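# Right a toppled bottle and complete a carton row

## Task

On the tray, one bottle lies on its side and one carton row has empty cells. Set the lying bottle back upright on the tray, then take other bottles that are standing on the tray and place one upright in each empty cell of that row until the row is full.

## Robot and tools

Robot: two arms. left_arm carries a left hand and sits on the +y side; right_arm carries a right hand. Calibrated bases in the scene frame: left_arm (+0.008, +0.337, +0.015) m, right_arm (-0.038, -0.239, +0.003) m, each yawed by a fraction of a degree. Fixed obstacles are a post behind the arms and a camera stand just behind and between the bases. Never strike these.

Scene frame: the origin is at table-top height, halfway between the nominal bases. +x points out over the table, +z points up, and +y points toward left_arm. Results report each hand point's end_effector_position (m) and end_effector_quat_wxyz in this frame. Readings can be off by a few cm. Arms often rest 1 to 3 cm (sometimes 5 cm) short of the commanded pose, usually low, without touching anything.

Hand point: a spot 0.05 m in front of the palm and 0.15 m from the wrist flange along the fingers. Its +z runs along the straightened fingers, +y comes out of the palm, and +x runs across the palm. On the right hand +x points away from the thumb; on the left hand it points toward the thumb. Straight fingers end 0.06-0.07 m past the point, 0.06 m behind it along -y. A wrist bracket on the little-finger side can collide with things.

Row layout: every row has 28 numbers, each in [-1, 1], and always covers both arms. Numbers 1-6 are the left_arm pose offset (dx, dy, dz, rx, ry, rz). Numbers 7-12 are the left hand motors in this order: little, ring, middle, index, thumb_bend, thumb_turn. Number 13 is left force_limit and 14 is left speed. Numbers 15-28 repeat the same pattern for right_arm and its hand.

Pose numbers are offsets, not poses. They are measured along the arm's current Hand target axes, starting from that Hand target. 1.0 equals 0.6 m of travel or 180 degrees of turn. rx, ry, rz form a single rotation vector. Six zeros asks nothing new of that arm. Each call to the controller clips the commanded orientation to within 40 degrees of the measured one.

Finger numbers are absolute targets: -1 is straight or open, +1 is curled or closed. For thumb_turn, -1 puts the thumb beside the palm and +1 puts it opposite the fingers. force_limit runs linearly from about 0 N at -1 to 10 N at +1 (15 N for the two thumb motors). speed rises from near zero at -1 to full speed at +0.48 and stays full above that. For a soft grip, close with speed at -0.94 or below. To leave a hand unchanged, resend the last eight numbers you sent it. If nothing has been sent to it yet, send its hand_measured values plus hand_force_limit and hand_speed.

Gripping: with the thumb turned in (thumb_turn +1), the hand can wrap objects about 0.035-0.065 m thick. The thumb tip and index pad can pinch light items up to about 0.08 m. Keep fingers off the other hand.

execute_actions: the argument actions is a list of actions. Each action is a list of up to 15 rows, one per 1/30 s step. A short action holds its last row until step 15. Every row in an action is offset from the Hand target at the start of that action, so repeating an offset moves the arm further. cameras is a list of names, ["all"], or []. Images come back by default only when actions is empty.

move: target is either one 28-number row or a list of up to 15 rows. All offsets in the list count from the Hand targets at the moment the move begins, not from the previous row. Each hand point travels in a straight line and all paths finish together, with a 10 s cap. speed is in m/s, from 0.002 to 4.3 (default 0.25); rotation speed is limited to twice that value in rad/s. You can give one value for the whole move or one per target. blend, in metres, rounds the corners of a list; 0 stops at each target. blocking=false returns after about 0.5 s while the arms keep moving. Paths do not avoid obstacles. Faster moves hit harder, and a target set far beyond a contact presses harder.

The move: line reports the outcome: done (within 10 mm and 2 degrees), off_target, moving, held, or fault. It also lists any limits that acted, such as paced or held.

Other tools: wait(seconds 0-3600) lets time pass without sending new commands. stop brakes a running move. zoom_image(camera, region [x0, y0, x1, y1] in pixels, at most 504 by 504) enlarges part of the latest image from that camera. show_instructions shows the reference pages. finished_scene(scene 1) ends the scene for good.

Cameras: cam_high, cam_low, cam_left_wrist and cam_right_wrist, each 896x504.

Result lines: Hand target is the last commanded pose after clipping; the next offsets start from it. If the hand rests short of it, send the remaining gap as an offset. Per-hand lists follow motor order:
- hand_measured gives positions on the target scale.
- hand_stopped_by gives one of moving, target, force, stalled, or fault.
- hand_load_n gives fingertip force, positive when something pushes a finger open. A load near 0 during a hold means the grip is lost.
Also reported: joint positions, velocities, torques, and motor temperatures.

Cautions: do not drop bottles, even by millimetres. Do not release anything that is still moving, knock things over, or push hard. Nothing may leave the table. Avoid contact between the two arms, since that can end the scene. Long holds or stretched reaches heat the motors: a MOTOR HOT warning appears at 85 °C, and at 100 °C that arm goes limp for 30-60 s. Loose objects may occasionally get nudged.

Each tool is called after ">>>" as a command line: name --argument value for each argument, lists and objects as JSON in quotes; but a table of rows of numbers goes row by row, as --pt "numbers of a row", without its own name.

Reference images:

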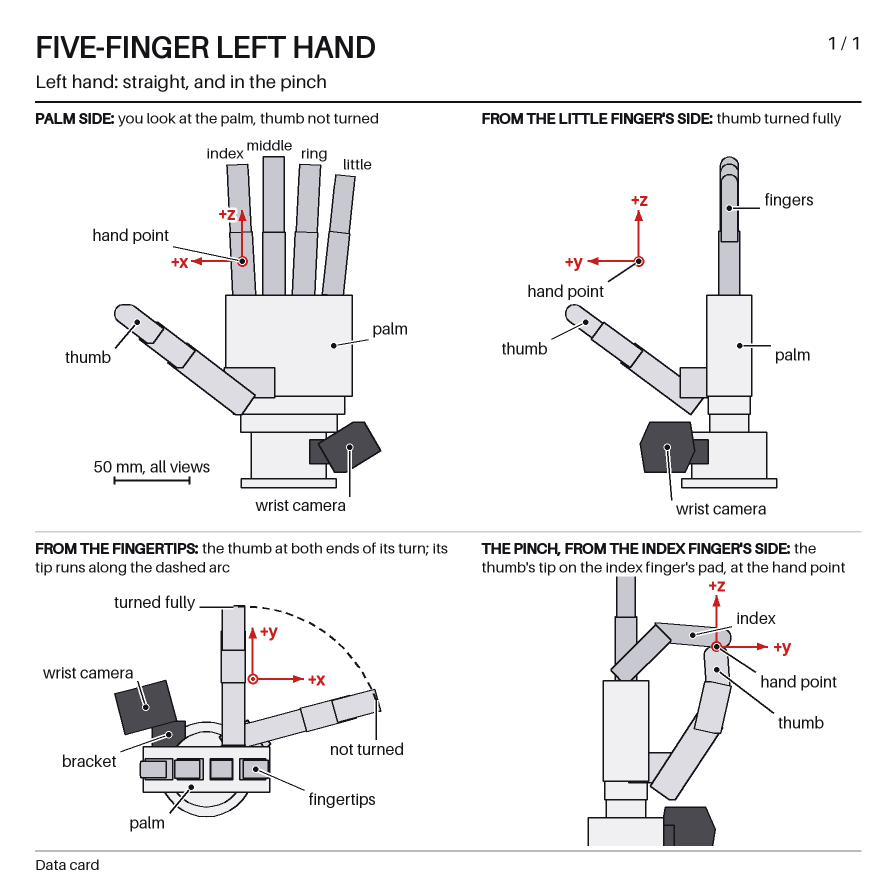

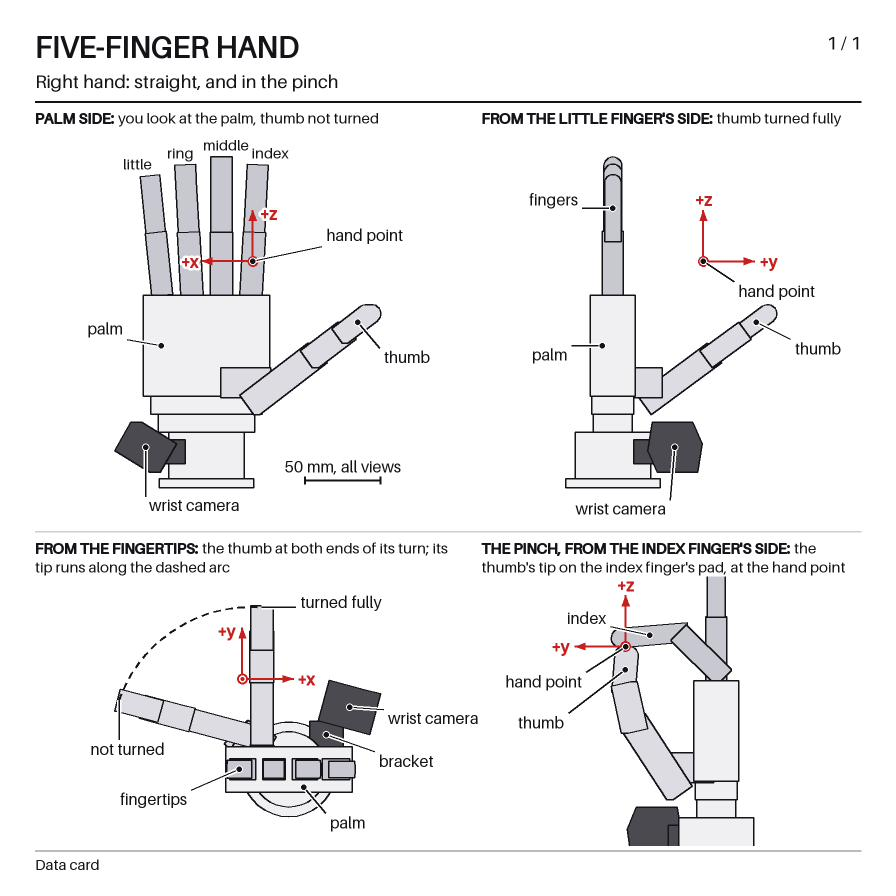

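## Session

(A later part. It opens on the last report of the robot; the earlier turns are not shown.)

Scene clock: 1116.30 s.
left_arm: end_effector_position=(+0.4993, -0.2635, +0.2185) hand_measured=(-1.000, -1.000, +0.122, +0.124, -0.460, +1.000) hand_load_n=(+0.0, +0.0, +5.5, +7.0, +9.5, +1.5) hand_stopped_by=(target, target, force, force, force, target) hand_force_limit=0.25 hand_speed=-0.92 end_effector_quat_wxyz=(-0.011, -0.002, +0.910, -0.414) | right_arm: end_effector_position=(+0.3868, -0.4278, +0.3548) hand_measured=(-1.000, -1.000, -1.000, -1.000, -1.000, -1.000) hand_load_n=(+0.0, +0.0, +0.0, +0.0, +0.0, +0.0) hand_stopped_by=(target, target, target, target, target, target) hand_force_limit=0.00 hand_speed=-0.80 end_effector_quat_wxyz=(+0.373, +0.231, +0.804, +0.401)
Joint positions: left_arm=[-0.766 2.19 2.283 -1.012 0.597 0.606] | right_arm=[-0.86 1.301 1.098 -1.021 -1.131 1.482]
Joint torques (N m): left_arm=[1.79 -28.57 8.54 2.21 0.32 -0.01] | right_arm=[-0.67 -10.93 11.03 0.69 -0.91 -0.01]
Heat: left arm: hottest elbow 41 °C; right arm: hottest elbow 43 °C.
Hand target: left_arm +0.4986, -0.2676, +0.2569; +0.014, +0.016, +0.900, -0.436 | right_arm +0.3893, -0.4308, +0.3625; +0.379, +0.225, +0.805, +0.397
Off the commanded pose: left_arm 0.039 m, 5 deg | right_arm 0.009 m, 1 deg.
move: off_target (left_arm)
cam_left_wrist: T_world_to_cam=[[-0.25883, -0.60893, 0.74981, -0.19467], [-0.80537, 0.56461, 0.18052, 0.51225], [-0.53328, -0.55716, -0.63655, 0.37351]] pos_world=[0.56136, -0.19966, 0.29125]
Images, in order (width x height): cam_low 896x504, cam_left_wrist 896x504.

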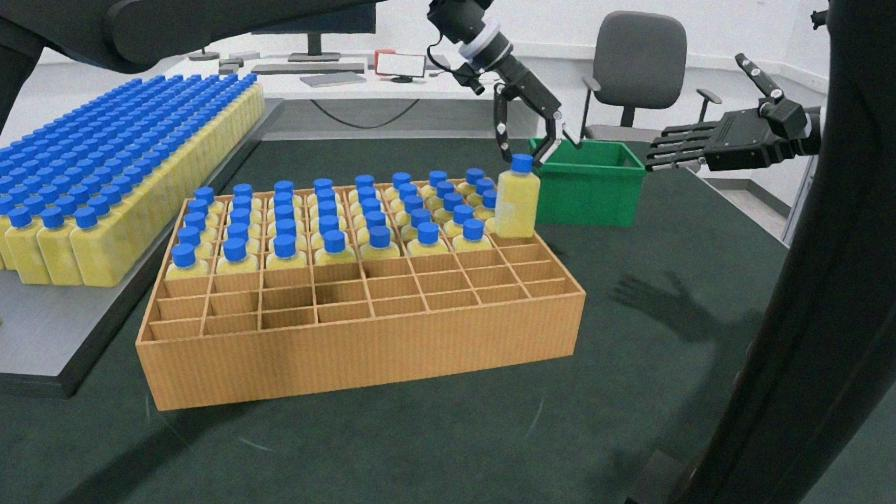

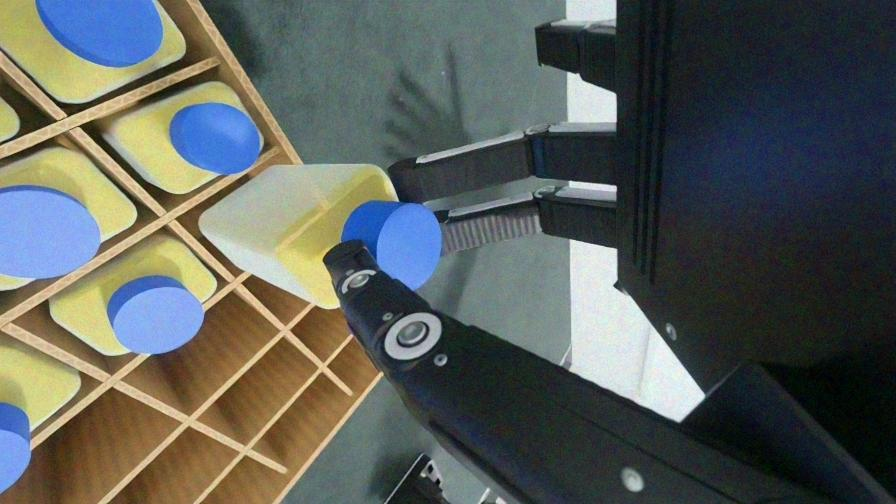

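>>> execute_actions --actions '[]' --cameras '["cam_low","cam_left_wrist"]'

>>> zoom_image --camera "cam_low" --region '[440, 130, 580, 270]'

>>> zoom_image --camera "cam_left_wrist" --region '[110, 110, 460, 330]'

Scene clock: 1129.50 s.
left_arm: end_effector_position=(+0.4993, -0.2635, +0.2185) hand_measured=(-1.000, -1.000, +0.122, +0.124, -0.460, +1.000) hand_load_n=(+0.0, -0.5, +5.5, +7.0, +9.5, +1.5) hand_stopped_by=(target, target, force, force, force, target) hand_force_limit=0.25 hand_speed=-0.92 end_effector_quat_wxyz=(-0.011, -0.002, +0.910, -0.414) | right_arm: end_effector_position=(+0.3868, -0.4278, +0.3548) hand_measured=(-1.000, -1.000, -1.000, -1.000, -1.000, -1.000) hand_load_n=(+0.0, +0.0, +0.0, +0.0, +0.0, +0.0) hand_stopped_by=(target, target, target, target, target, target) hand_force_limit=0.00 hand_speed=-0.80 end_effector_quat_wxyz=(+0.373, +0.231, +0.804, +0.401)
Joint positions: left_arm=[-0.766 2.19 2.283 -1.012 0.597 0.606] | right_arm=[-0.86 1.301 1.098 -1.021 -1.131 1.482]
Joint velocities: within noise
Joint torques (N m): left_arm=[2.08 -29.16 8.5 2.29 0.39 -0.02] | right_arm=[-0.73 -10.81 10.93 0.68 -0.92 -0.01]
Motor temperatures (°C): left_arm=[29 41 41 30 29 30] | right_arm=[31 31 43 27 30 29]
Heat: left arm: hottest shoulder 41 °C; right arm: hottest elbow 43 °C.
Hand target: left_arm +0.4986, -0.2676, +0.2567; +0.014, +0.016, +0.900, -0.435 | right_arm +0.3893, -0.4308, +0.3625; +0.379, +0.225, +0.805, +0.397
Off the commanded pose: left_arm 0.039 m, 4 deg | right_arm 0.009 m, 1 deg.
camera_calibration:
cam_left_wrist: T_world_to_cam=[[-0.25919, -0.60889, 0.74972, -0.19443], [-0.80533, 0.56476, 0.18025, 0.51233], [-0.53317, -0.55705, -0.63674, 0.37353]] pos_world=[0.56136, -0.19966, 0.29125]
Images, in order (width x height): cam_low 896x504, cam_left_wrist 896x504.

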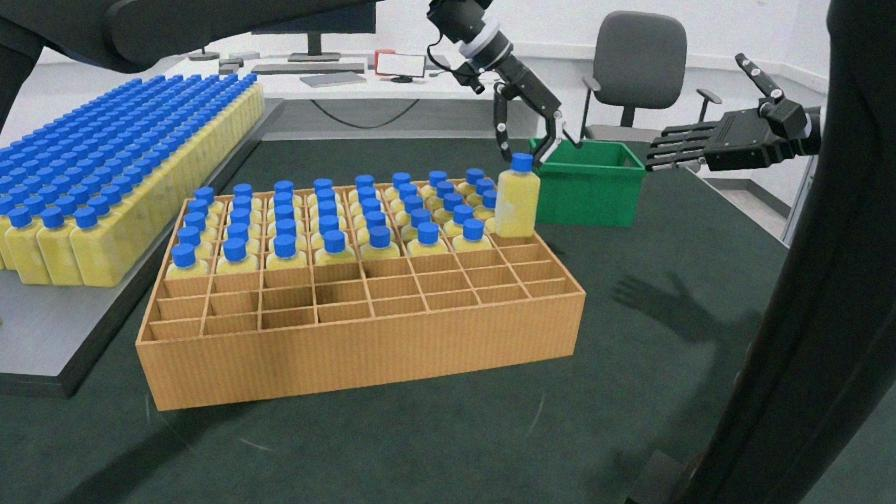

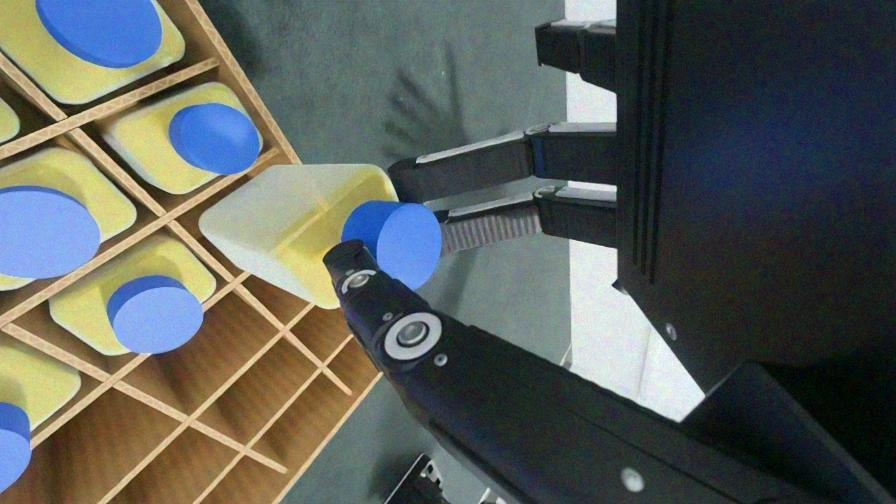

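Scaled by 3.600 from the camera's image (finer frame: 1280x720).

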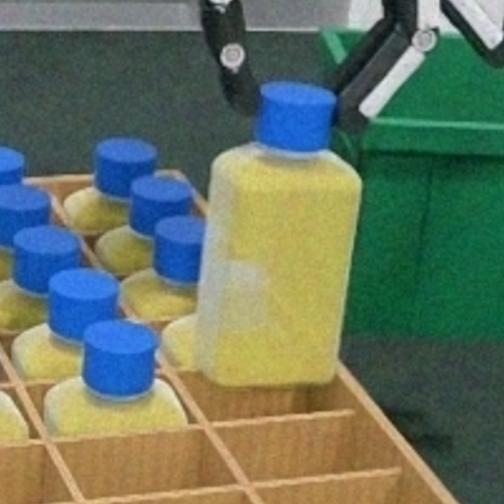

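Scaled by 1.440 from the camera's image (finer frame: 1280x720).

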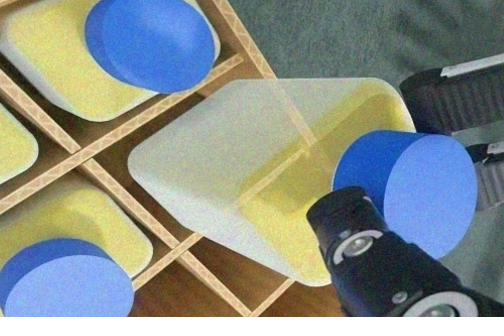

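>>> move --target '[0.0173, -0.0067, 0.0077, 0,0,0, -1,-1,0.24,0.24,-0.45,1,0.25,-0.92, 0,0,0,0,0,0,-1,-1,-1,-1,-1,-1,0,-0.8]' --speed 0.03 --cameras '["cam_low","cam_left_wrist"]'

>>> zoom_image --camera "cam_low" --region '[440, 130, 580, 270]'

>>> zoom_image --camera "cam_left_wrist" --region '[110, 110, 460, 330]'

Scene clock: 1136.13 s.
left_arm: end_effector_position=(+0.4938, -0.2657, +0.2182) hand_measured=(-1.000, -1.000, +0.122, +0.124, -0.460, +1.000) hand_load_n=(+0.0, +0.0, +5.5, +6.5, +9.5, +1.5) hand_stopped_by=(target, target, force, force, force, target) hand_force_limit=0.25 hand_speed=-0.92 end_effector_quat_wxyz=(-0.007, +0.002, +0.910, -0.414) | right_arm: end_effector_position=(+0.3868, -0.4278, +0.3548) hand_measured=(-1.000, -1.000, -1.000, -1.000, -1.000, -1.000) hand_load_n=(+0.0, +0.0, +0.0, +0.0, +0.0, +0.0) hand_stopped_by=(target, target, target, target, target, target) hand_force_limit=0.00 hand_speed=-0.80 end_effector_quat_wxyz=(+0.373, +0.231, +0.804, +0.401)
Joint positions: left_arm=[-0.775 2.173 2.253 -0.991 0.587 0.606] | right_arm=[-0.86 1.301 1.098 -1.021 -1.131 1.482]
Joint torques (N m): left_arm=[1.08 -28.51 8.65 2.28 0.35 -0.19] | right_arm=[-0.73 -10.87 10.97 0.68 -0.92 0.01]
Heat: left arm: hottest shoulder 42 °C; right arm: hottest elbow 43 °C.
Hand target: left_arm +0.4881, -0.2735, +0.2567; +0.014, +0.016, +0.900, -0.436 | right_arm +0.3893, -0.4308, +0.3625; +0.379, +0.225, +0.805, +0.397
Off the commanded pose: left_arm 0.040 m, 4 deg | right_arm 0.009 m, 1 deg.
move: off_target (left_arm)
cam_left_wrist: T_world_to_cam=[[-0.26969, -0.60799, 0.74674, -0.19084], [-0.80554, 0.56733, 0.17099, 0.51198], [-0.52761, -0.55541, -0.64276, 0.36825]] pos_world=[0.55525, -0.20196, 0.29166]

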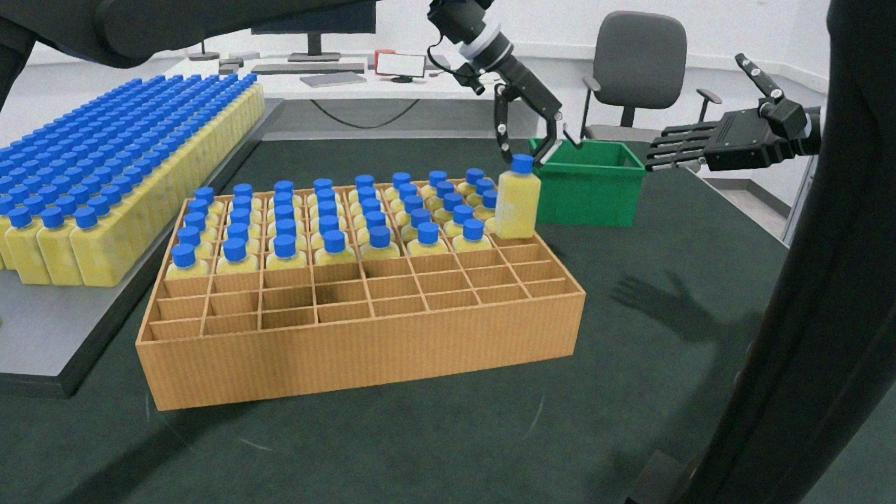

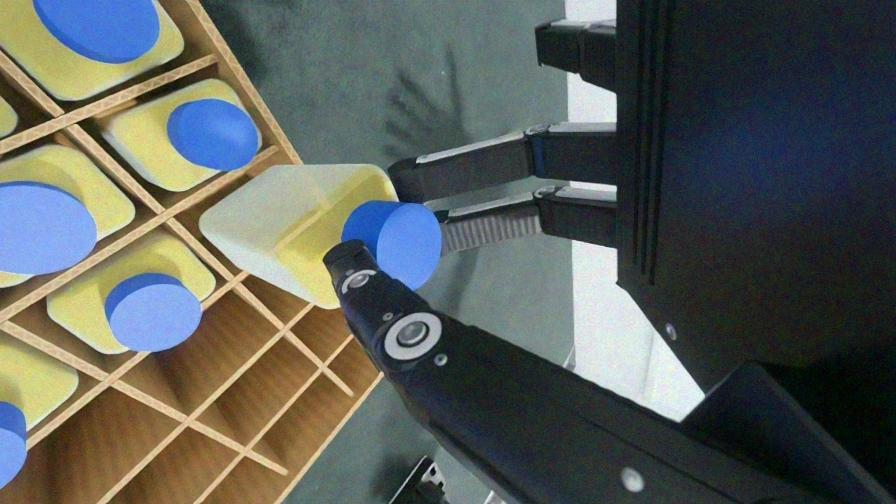

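Scaled by 3.600 from the camera's image (finer frame: 1280x720).

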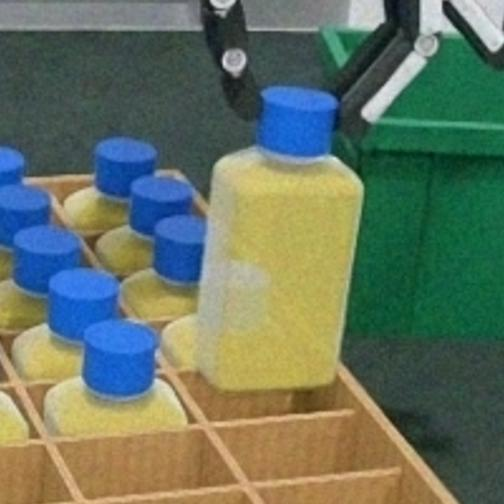

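Scaled by 1.440 from the camera's image (finer frame: 1280x720).

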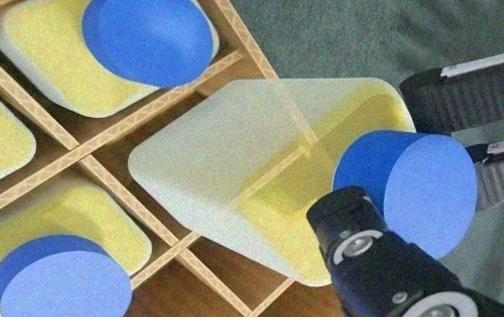

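>>> wait --seconds 0.5 --cameras '["cam_low","cam_left_wrist"]'

>>> zoom_image --camera "cam_left_wrist" --region '[110, 110, 460, 330]'

>>> zoom_image --camera "cam_low" --region '[440, 130, 580, 270]'

Scene clock: 1148.00 s.
left_arm: end_effector_position=(+0.4938, -0.2657, +0.2182) hand_measured=(-1.000, -1.000, +0.122, +0.124, -0.460, +1.000) hand_load_n=(+0.0, +0.0, +5.5, +7.0, +9.5, +2.0) hand_stopped_by=(target, target, force, force, force, target) hand_force_limit=0.25 hand_speed=-0.92 end_effector_quat_wxyz=(-0.007, +0.002, +0.910, -0.414) | right_arm: end_effector_position=(+0.3868, -0.4278, +0.3548) hand_measured=(-1.000, -1.000, -1.000, -1.000, -1.000, -1.000) hand_load_n=(+0.0, +0.0, +0.0, +0.0, +0.0, +0.0) hand_stopped_by=(target, target, target, target, target, target) hand_force_limit=0.00 hand_speed=-0.80 end_effector_quat_wxyz=(+0.373, +0.231, +0.804, +0.401)
Joint positions: left_arm=[-0.775 2.173 2.253 -0.991 0.587 0.606] | right_arm=[-0.86 1.301 1.098 -1.021 -1.131 1.482]
Joint torques (N m): left_arm=[0.56 -28.51 8.61 2.25 0.36 -0.15] | right_arm=[-0.79 -10.81 11.02 0.7 -0.92 0]
Heat: left arm: hottest shoulder 42 °C; right arm: hottest elbow 43 °C.
Hand target: left_arm +0.4881, -0.2735, +0.2567; +0.014, +0.016, +0.900, -0.436 | right_arm +0.3893, -0.4308, +0.3625; +0.379, +0.225, +0.805, +0.397
Off the commanded pose: left_arm 0.040 m, 4 deg | right_arm 0.009 m, 1 deg.
wait: 0.50 s; at rest from the start
cam_left_wrist: T_world_to_cam=[[-0.26969, -0.60799, 0.74674, -0.19084], [-0.80554, 0.56733, 0.17099, 0.51198], [-0.52761, -0.55541, -0.64276, 0.36825]] pos_world=[0.55525, -0.20196, 0.29166]

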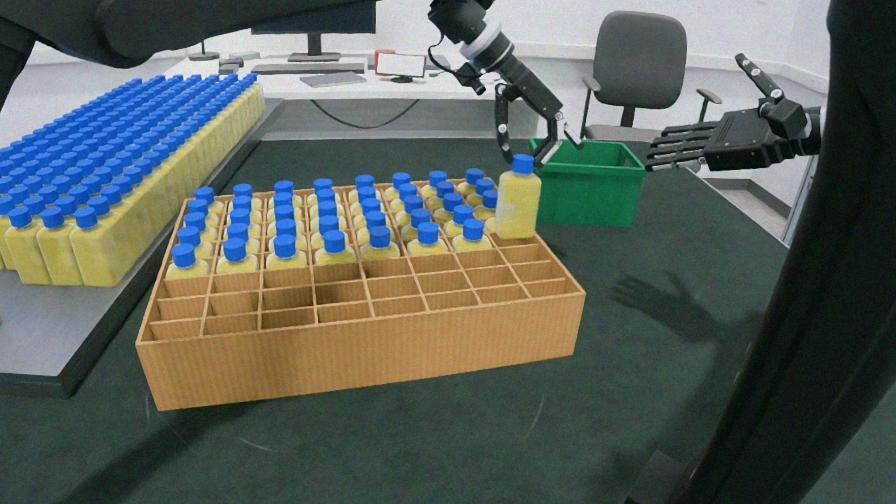

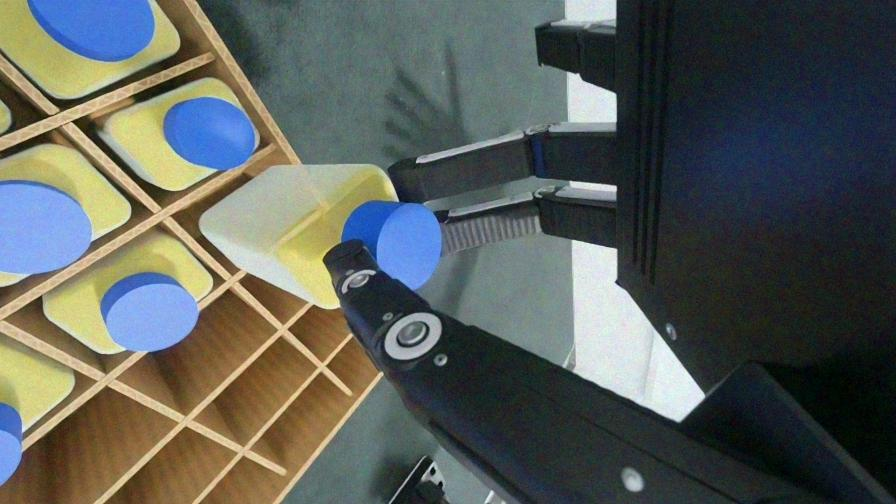

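Scaled by 1.440 from the camera's image (finer frame: 1280x720).

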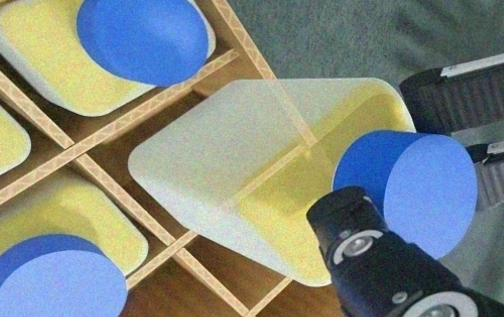

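Scaled by 3.600 from the camera's image (finer frame: 1280x720).

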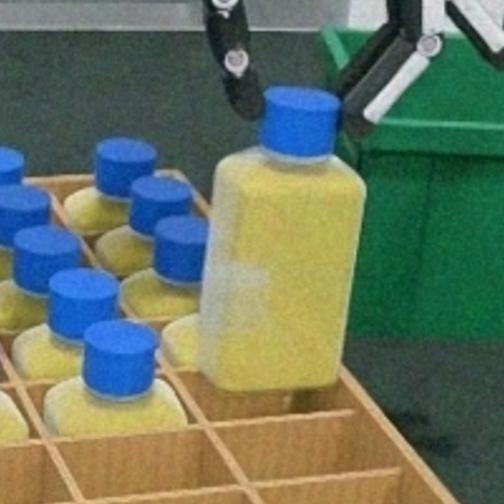

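>>> move --target '[0.0020, 0.0078, 0.0062, 0,0,0, -1,-1,0.24,0.24,-0.45,1,0.25,-0.92, 0,0,0,0,0,0,-1,-1,-1,-1,-1,-1,0,-0.8]' --speed 0.03 --cameras '["cam_low","cam_left_wrist"]'

>>> zoom_image --camera "cam_low" --region '[440, 130, 580, 270]'

>>> zoom_image --camera "cam_left_wrist" --region '[110, 110, 460, 330]'

Scene clock: 1156.50 s.
left_arm: end_effector_position=(+0.4924, -0.2655, +0.2116) hand_measured=(-1.000, -1.000, +0.122, +0.124, -0.460, +1.000) hand_load_n=(+0.0, +0.0, +5.5, +7.0, +9.5, +1.5) hand_stopped_by=(target, target, force, force, force, target) hand_force_limit=0.25 hand_speed=-0.92 end_effector_quat_wxyz=(-0.007, +0.002, +0.911, -0.413) | right_arm: end_effector_position=(+0.3868, -0.4278, +0.3548) hand_measured=(-1.000, -1.000, -1.000, -1.000, -1.000, -1.000) hand_load_n=(+0.0, +0.0, +0.0, +0.0, -0.5, +0.0) hand_stopped_by=(target, target, target, target, target, target) hand_force_limit=0.00 hand_speed=-0.80 end_effector_quat_wxyz=(+0.373, +0.231, +0.804, +0.401)
Joint positions: left_arm=[-0.776 2.168 2.227 -0.971 0.587 0.606] | right_arm=[-0.86 1.301 1.098 -1.021 -1.131 1.482]
Joint torques (N m): left_arm=[1.26 -29.27 8.58 2.22 0.36 -0.15] | right_arm=[-0.73 -10.75 10.97 0.66 -0.91 0]
Heat: left arm: hottest shoulder 42 °C; right arm: hottest elbow 43 °C.
Hand target: left_arm +0.4870, -0.2736, +0.2507; +0.014, +0.016, +0.900, -0.436 | right_arm +0.3893, -0.4308, +0.3625; +0.379, +0.225, +0.805, +0.397
Off the commanded pose: left_arm 0.040 m, 4 deg | right_arm 0.009 m, 1 deg.
move: off_target (left_arm)
cam_left_wrist: T_world_to_cam=[[-0.27001, -0.60855, 0.74616, -0.18605], [-0.80512, 0.56773, 0.17168, 0.51164], [-0.52809, -0.55439, -0.64324, 0.36405]] pos_world=[0.55395, -0.20186, 0.28516]

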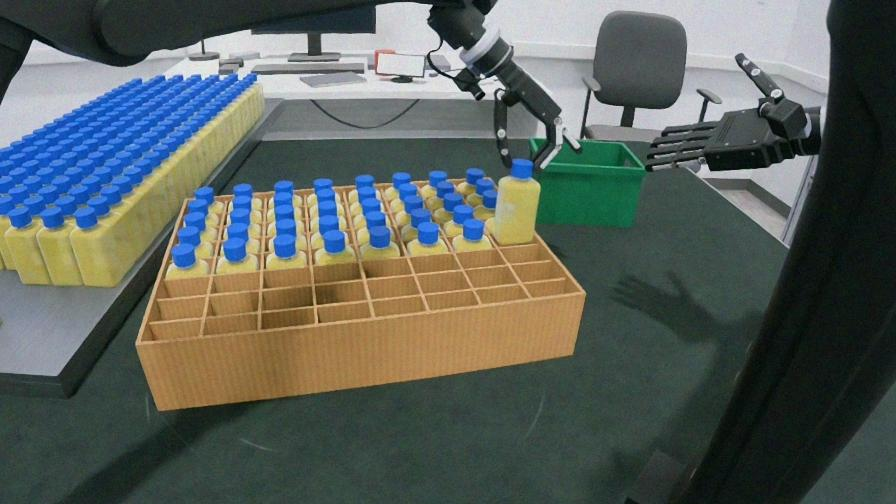

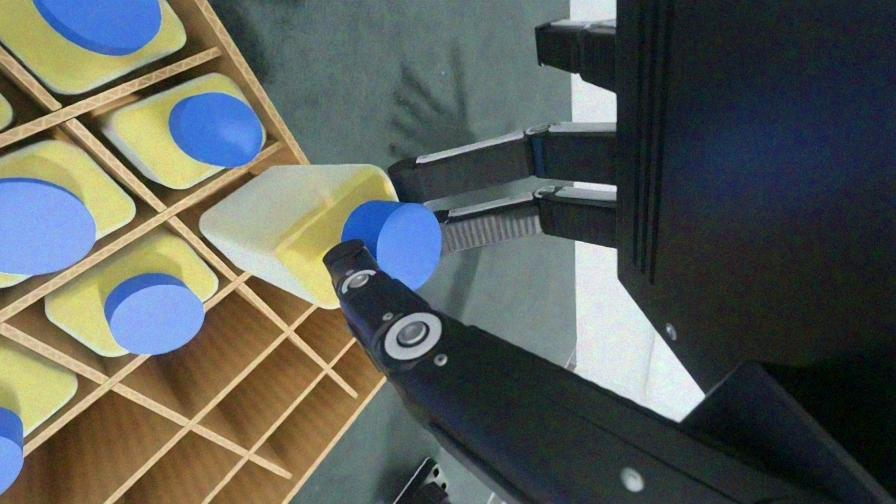

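Scaled by 3.600 from the camera's image (finer frame: 1280x720).

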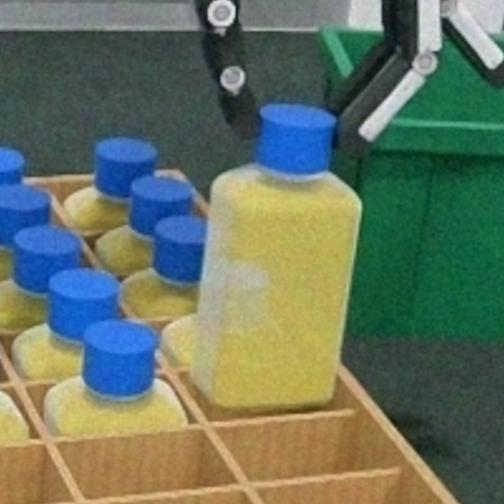

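Scaled by 1.440 from the camera's image (finer frame: 1280x720).

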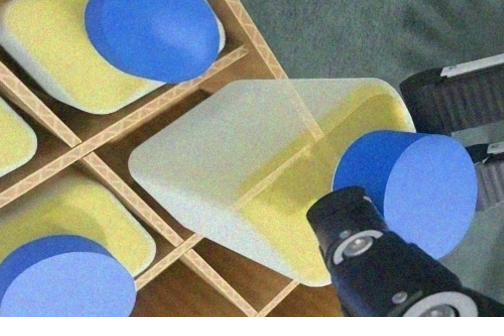

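>>> move --target '[0.0010, 0.0040, 0.0082, 0,0,0, -1,-1,0.24,0.24,-0.45,1,0.25,-0.92, 0,0,0,0,0,0,-1,-1,-1,-1,-1,-1,0,-0.8]' --speed 0.03 --cameras '["cam_low","cam_left_wrist"]'

>>> zoom_image --camera "cam_low" --region '[440, 130, 580, 270]'

>>> zoom_image --camera "cam_left_wrist" --region '[110, 110, 460, 330]'

Scene clock: 1164.87 s.
left_arm: end_effector_position=(+0.4925, -0.2671, +0.2090) hand_measured=(-1.000, -1.000, +0.122, +0.124, -0.460, +1.000) hand_load_n=(+0.0, +0.0, +5.5, +6.5, +9.5, +2.0) hand_stopped_by=(target, target, force, force, force, target) hand_force_limit=0.25 hand_speed=-0.92 end_effector_quat_wxyz=(-0.005, +0.004, +0.910, -0.414) | right_arm: end_effector_position=(+0.3868, -0.4278, +0.3548) hand_measured=(-1.000, -1.000, -1.000, -1.000, -1.000, -1.000) hand_load_n=(+0.0, +0.0, +0.0, +0.0, +0.0, +0.0) hand_stopped_by=(target, target, target, target, target, target) hand_force_limit=0.00 hand_speed=-0.80 end_effector_quat_wxyz=(+0.373, +0.231, +0.804, +0.401)
Joint positions: left_arm=[-0.778 2.168 2.219 -0.959 0.585 0.606] | right_arm=[-0.86 1.301 1.098 -1.021 -1.131 1.482]
Joint torques (N m): left_arm=[1.49 -28.51 8.5 2.35 0.35 -0.19] | right_arm=[-0.67 -10.87 11 0.69 -0.92 0]
Heat: left arm: hottest shoulder 43 °C; right arm: hottest elbow 43 °C.
Hand target: left_arm +0.4867, -0.2758, +0.2455; +0.014, +0.016, +0.900, -0.435 | right_arm +0.3893, -0.4308, +0.3625; +0.379, +0.225, +0.805, +0.397
Off the commanded pose: left_arm 0.038 m, 4 deg | right_arm 0.009 m, 1 deg.
move: off_target (left_arm)
cam_left_wrist: T_world_to_cam=[[-0.27369, -0.60679, 0.74626, -0.18281], [-0.80548, 0.56863, 0.16695, 0.51439], [-0.52564, -0.5554, -0.64438, 0.36022]] pos_world=[0.55364, -0.20336, 0.28266]

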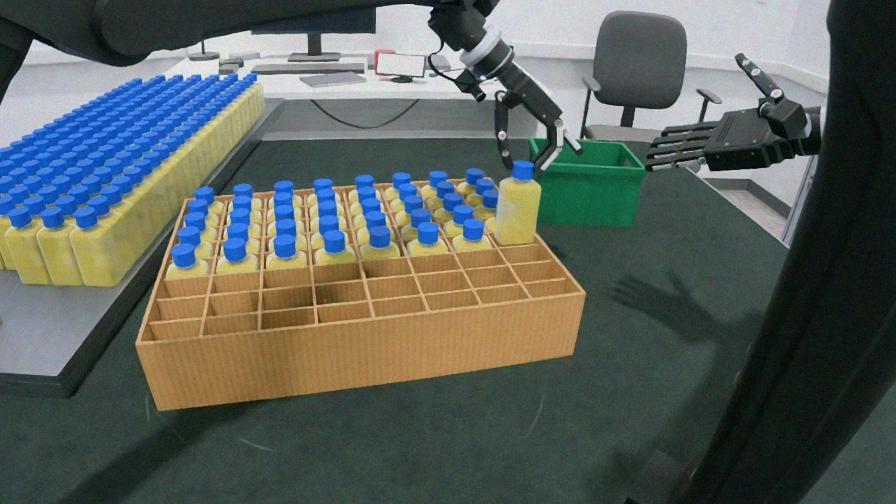

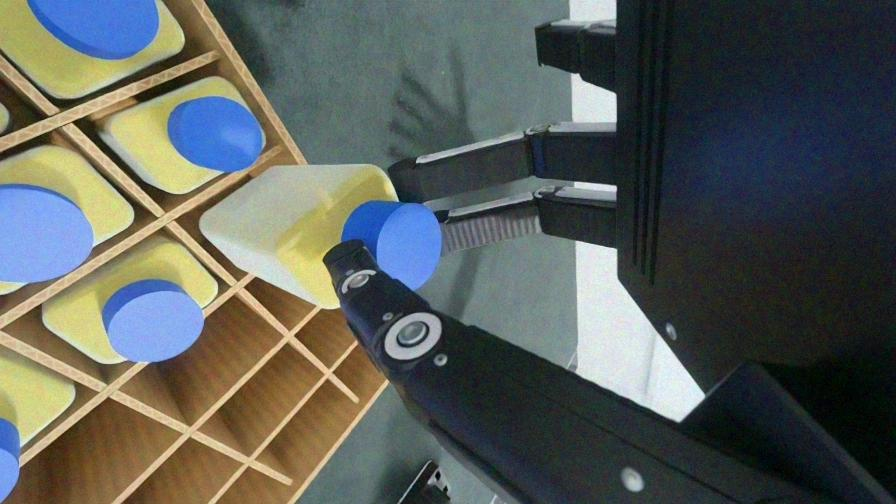

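Scaled by 3.600 from the camera's image (finer frame: 1280x720).

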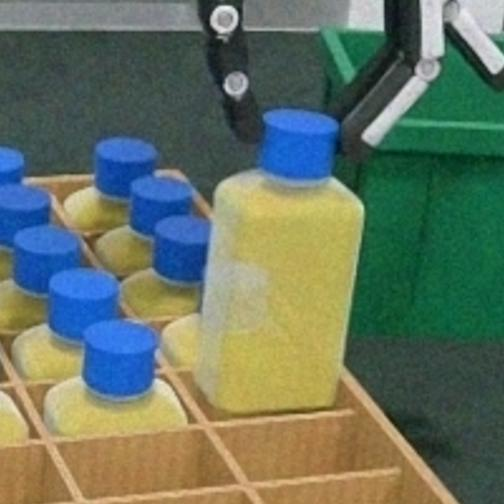

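Scaled by 1.440 from the camera's image (finer frame: 1280x720).

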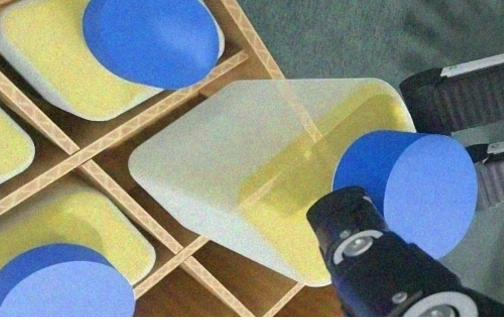

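>>> move --target '[0.0, 0.0094, 0.0096, 0,0,0, -1,-1,0.24,0.24,-0.45,1,0.25,-0.92, 0,0,0,0,0,0,-1,-1,-1,-1,-1,-1,0,-0.8]' --speed 0.03 --cameras '["cam_low","cam_left_wrist"]'

>>> zoom_image --camera "cam_low" --region '[440, 130, 580, 270]'

>>> zoom_image --camera "cam_left_wrist" --region '[110, 110, 460, 330]'

Scene clock: 1168.63 s.
left_arm: end_effector_position=(+0.4927, -0.2677, +0.2014) hand_measured=(-1.000, -1.000, +0.122, +0.124, -0.460, +1.000) hand_load_n=(+0.0, +0.0, +5.5, +7.0, +9.5, +1.5) hand_stopped_by=(target, target, force, force, force, target) hand_force_limit=0.25 hand_speed=-0.92 end_effector_quat_wxyz=(-0.005, +0.004, +0.910, -0.414) | right_arm: end_effector_position=(+0.3868, -0.4278, +0.3548) hand_measured=(-1.000, -1.000, -1.000, -1.000, -1.000, -1.000) hand_load_n=(+0.0, -0.5, +0.0, +0.0, +0.0, +0.0) hand_stopped_by=(target, target, target, target, target, target) hand_force_limit=0.00 hand_speed=-0.80 end_effector_quat_wxyz=(+0.373, +0.231, +0.804, +0.401)
Joint positions: left_arm=[-0.779 2.168 2.199 -0.938 0.584 0.606] | right_arm=[-0.86 1.301 1.098 -1.021 -1.131 1.482]
Joint torques (N m): left_arm=[0.91 -28.04 8.7 2.28 0.36 -0.19] | right_arm=[-0.67 -10.52 10.97 0.68 -0.91 -0.01]
Heat: left arm: hottest shoulder 44 °C; right arm: hottest elbow 43 °C.
Hand target: left_arm +0.4870, -0.2770, +0.2376; +0.014, +0.016, +0.900, -0.436 | right_arm +0.3893, -0.4308, +0.3625; +0.379, +0.225, +0.805, +0.397
Off the commanded pose: left_arm 0.038 m, 4 deg | right_arm 0.009 m, 1 deg.
move: off_target (left_arm)
cam_left_wrist: T_world_to_cam=[[-0.27449, -0.60634, 0.74633, -0.17687], [-0.80559, 0.5688, 0.16582, 0.51651], [-0.52505, -0.55572, -0.64459, 0.35481]] pos_world=[0.55384, -0.20386, 0.27507]

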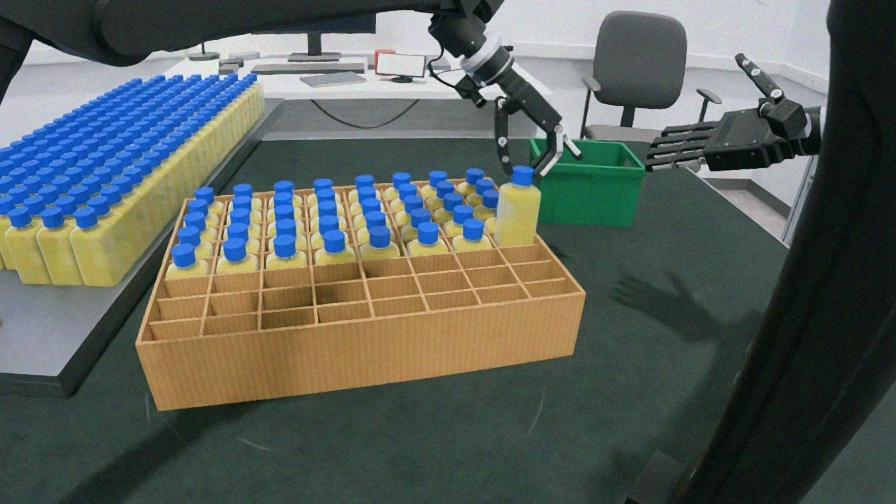

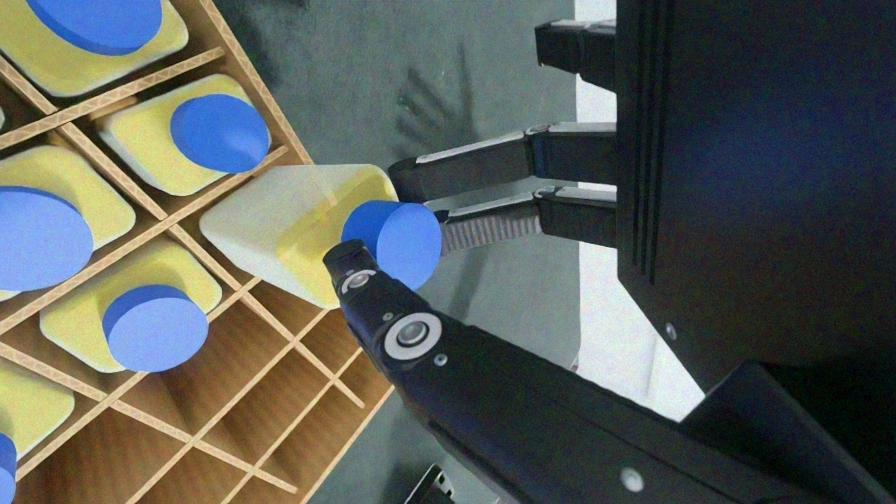

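Scaled by 3.600 from the camera's image (finer frame: 1280x720).

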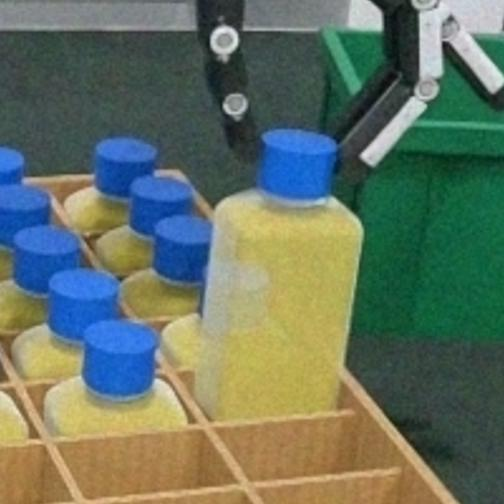

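Scaled by 1.440 from the camera's image (finer frame: 1280x720).

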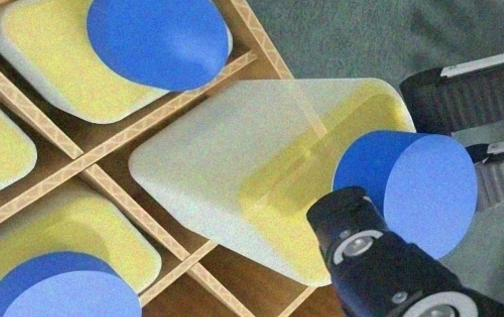

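>>> move --target '[0.0, 0.0185, 0.0165, 0,0,0, -1,-1,0.24,0.24,-0.45,1,0.25,-0.92, 0,0,0,0,0,0,-1,-1,-1,-1,-1,-1,0,-0.8]' --speed 0.03 --cameras '["cam_low","cam_left_wrist"]'

>>> zoom_image --camera "cam_low" --region '[440, 130, 580, 270]'

Scene clock: 1171.20 s.
left_arm: end_effector_position=(+0.4927, -0.2680, +0.1871) hand_measured=(-1.000, -1.000, +0.122, +0.124, -0.460, +1.000) hand_load_n=(+0.0, +0.0, +5.5, +7.0, +9.5, +2.0) hand_stopped_by=(target, target, force, force, force, target) hand_force_limit=0.25 hand_speed=-0.92 end_effector_quat_wxyz=(-0.005, +0.004, +0.910, -0.415) | right_arm: end_effector_position=(+0.3868, -0.4278, +0.3548) hand_measured=(-1.000, -1.000, -1.000, -1.000, -1.000, -1.000) hand_load_n=(+0.0, +0.0, +0.0, +0.0, +0.0, +0.0) hand_stopped_by=(target, target, target, target, target, target) hand_force_limit=0.00 hand_speed=-0.80 end_effector_quat_wxyz=(+0.373, +0.231, +0.804, +0.401)
Joint positions: left_arm=[-0.779 2.167 2.161 -0.899 0.584 0.606] | right_arm=[-0.86 1.301 1.098 -1.021 -1.131 1.482]
Joint torques (N m): left_arm=[1.14 -28.04 8.58 2.3 0.34 -0.19] | right_arm=[-0.62 -10.87 11.02 0.66 -0.93 -0.01]
Heat: left arm: hottest shoulder 44 °C; right arm: hottest elbow 43 °C.
Hand target: left_arm +0.4874, -0.2778, +0.2229; +0.014, +0.016, +0.900, -0.436 | right_arm +0.3893, -0.4308, +0.3625; +0.379, +0.225, +0.805, +0.397
Off the commanded pose: left_arm 0.037 m, 4 deg | right_arm 0.009 m, 1 deg.
move: off_target (left_arm)
cam_left_wrist: T_world_to_cam=[[-0.27517, -0.60582, 0.7465, -0.16601], [-0.80543, 0.56924, 0.16508, 0.51931], [-0.52495, -0.55583, -0.64458, 0.34529]] pos_world=[0.55384, -0.20426, 0.26077]

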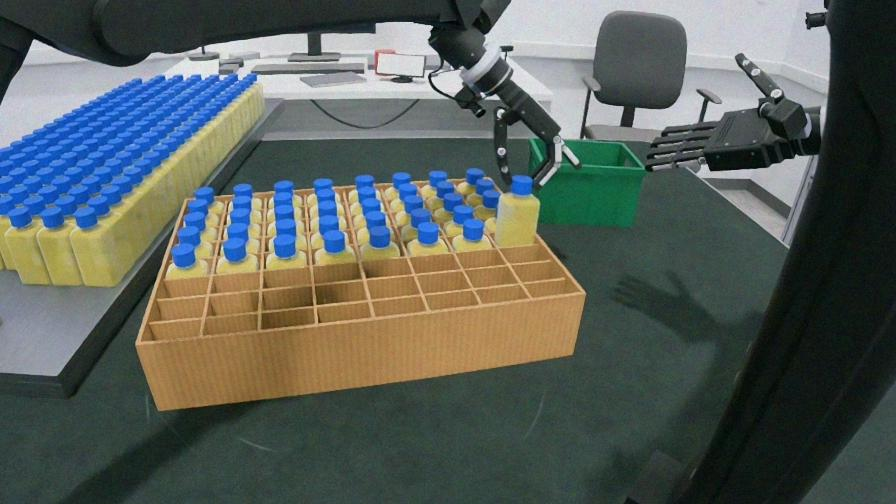

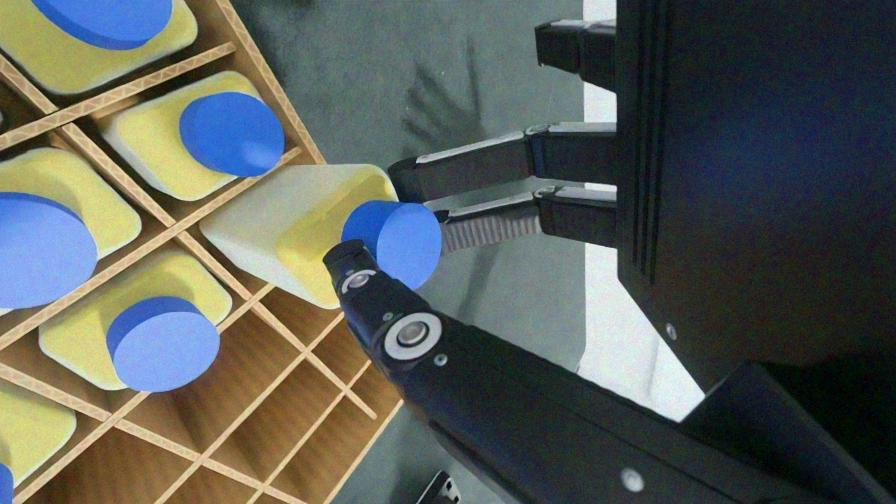

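Scaled by 3.600 from the camera's image (finer frame: 1280x720).

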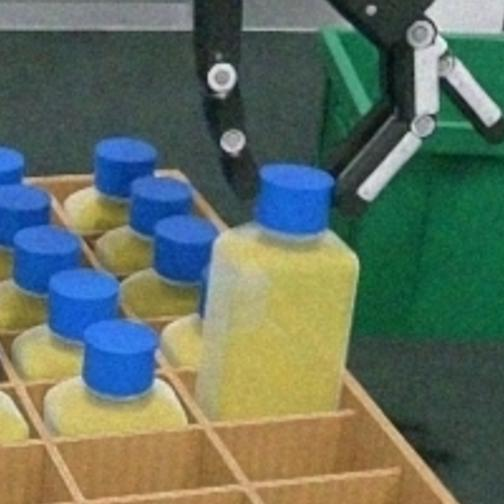

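>>> move --target '[0.0, 0.0253, 0.0210, 0,0,0, -1,-1,0.24,0.24,-0.45,1,0.25,-0.92, 0,0,0,0,0,0,-1,-1,-1,-1,-1,-1,0,-0.8]' --speed 0.03 --cameras '["cam_low","cam_left_wrist"]'

>>> zoom_image --camera "cam_low" --region '[440, 130, 580, 270]'

Scene clock: 1174.23 s.
left_arm: end_effector_position=(+0.4926, -0.2679, +0.1691) hand_measured=(-1.000, -1.000, +0.122, +0.124, -0.460, +1.000) hand_load_n=(+0.0, +0.0, +5.5, +6.5, +9.5, +2.0) hand_stopped_by=(target, target, force, force, force, target) hand_force_limit=0.25 hand_speed=-0.92 end_effector_quat_wxyz=(-0.004, +0.004, +0.910, -0.415) | right_arm: end_effector_position=(+0.3868, -0.4278, +0.3548) hand_measured=(-1.000, -1.000, -1.000, -1.000, -1.000, -1.000) hand_load_n=(+0.0, +0.0, +0.0, +0.0, +0.0, +0.0) hand_stopped_by=(target, target, target, target, target, target) hand_force_limit=0.00 hand_speed=-0.80 end_effector_quat_wxyz=(+0.373, +0.231, +0.804, +0.401)
Joint positions: left_arm=[-0.779 2.167 2.113 -0.85 0.584 0.606] | right_arm=[-0.86 1.301 1.098 -1.021 -1.131 1.482]
Joint torques (N m): left_arm=[1.14 -28.1 8.76 2.35 0.34 -0.21] | right_arm=[-0.73 -10.75 11.02 0.68 -0.92 0]
Heat: left arm: hottest shoulder 45 °C; right arm: hottest elbow 43 °C.
Hand target: left_arm +0.4882, -0.2782, +0.2032; +0.014, +0.016, +0.900, -0.435 | right_arm +0.3893, -0.4308, +0.3625; +0.379, +0.225, +0.805, +0.397
Off the commanded pose: left_arm 0.036 m, 4 deg | right_arm 0.009 m, 1 deg.
move: off_target (left_arm)
cam_left_wrist: T_world_to_cam=[[-0.27628, -0.6048, 0.74691, -0.15178], [-0.80563, 0.56951, 0.16316, 0.52263], [-0.52406, -0.55666, -0.64459, 0.33303]] pos_world=[0.55364, -0.20406, 0.24277]

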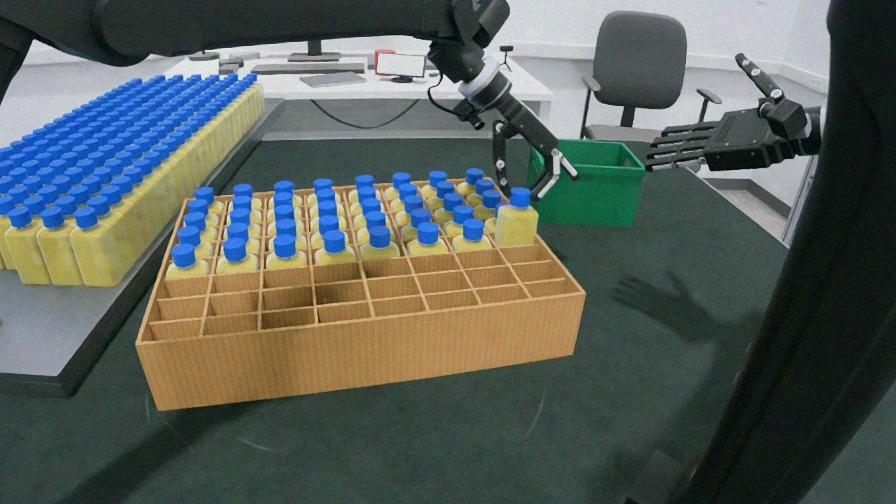

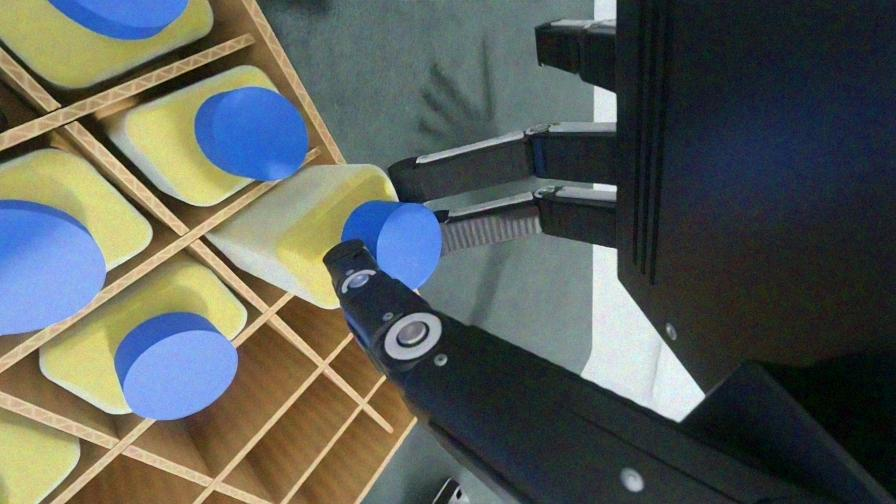

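Scaled by 3.600 from the camera's image (finer frame: 1280x720).

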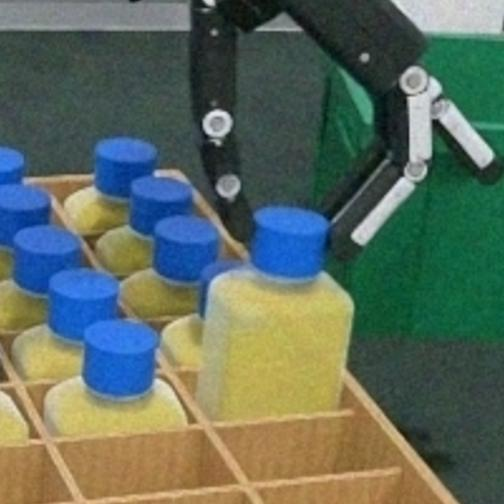

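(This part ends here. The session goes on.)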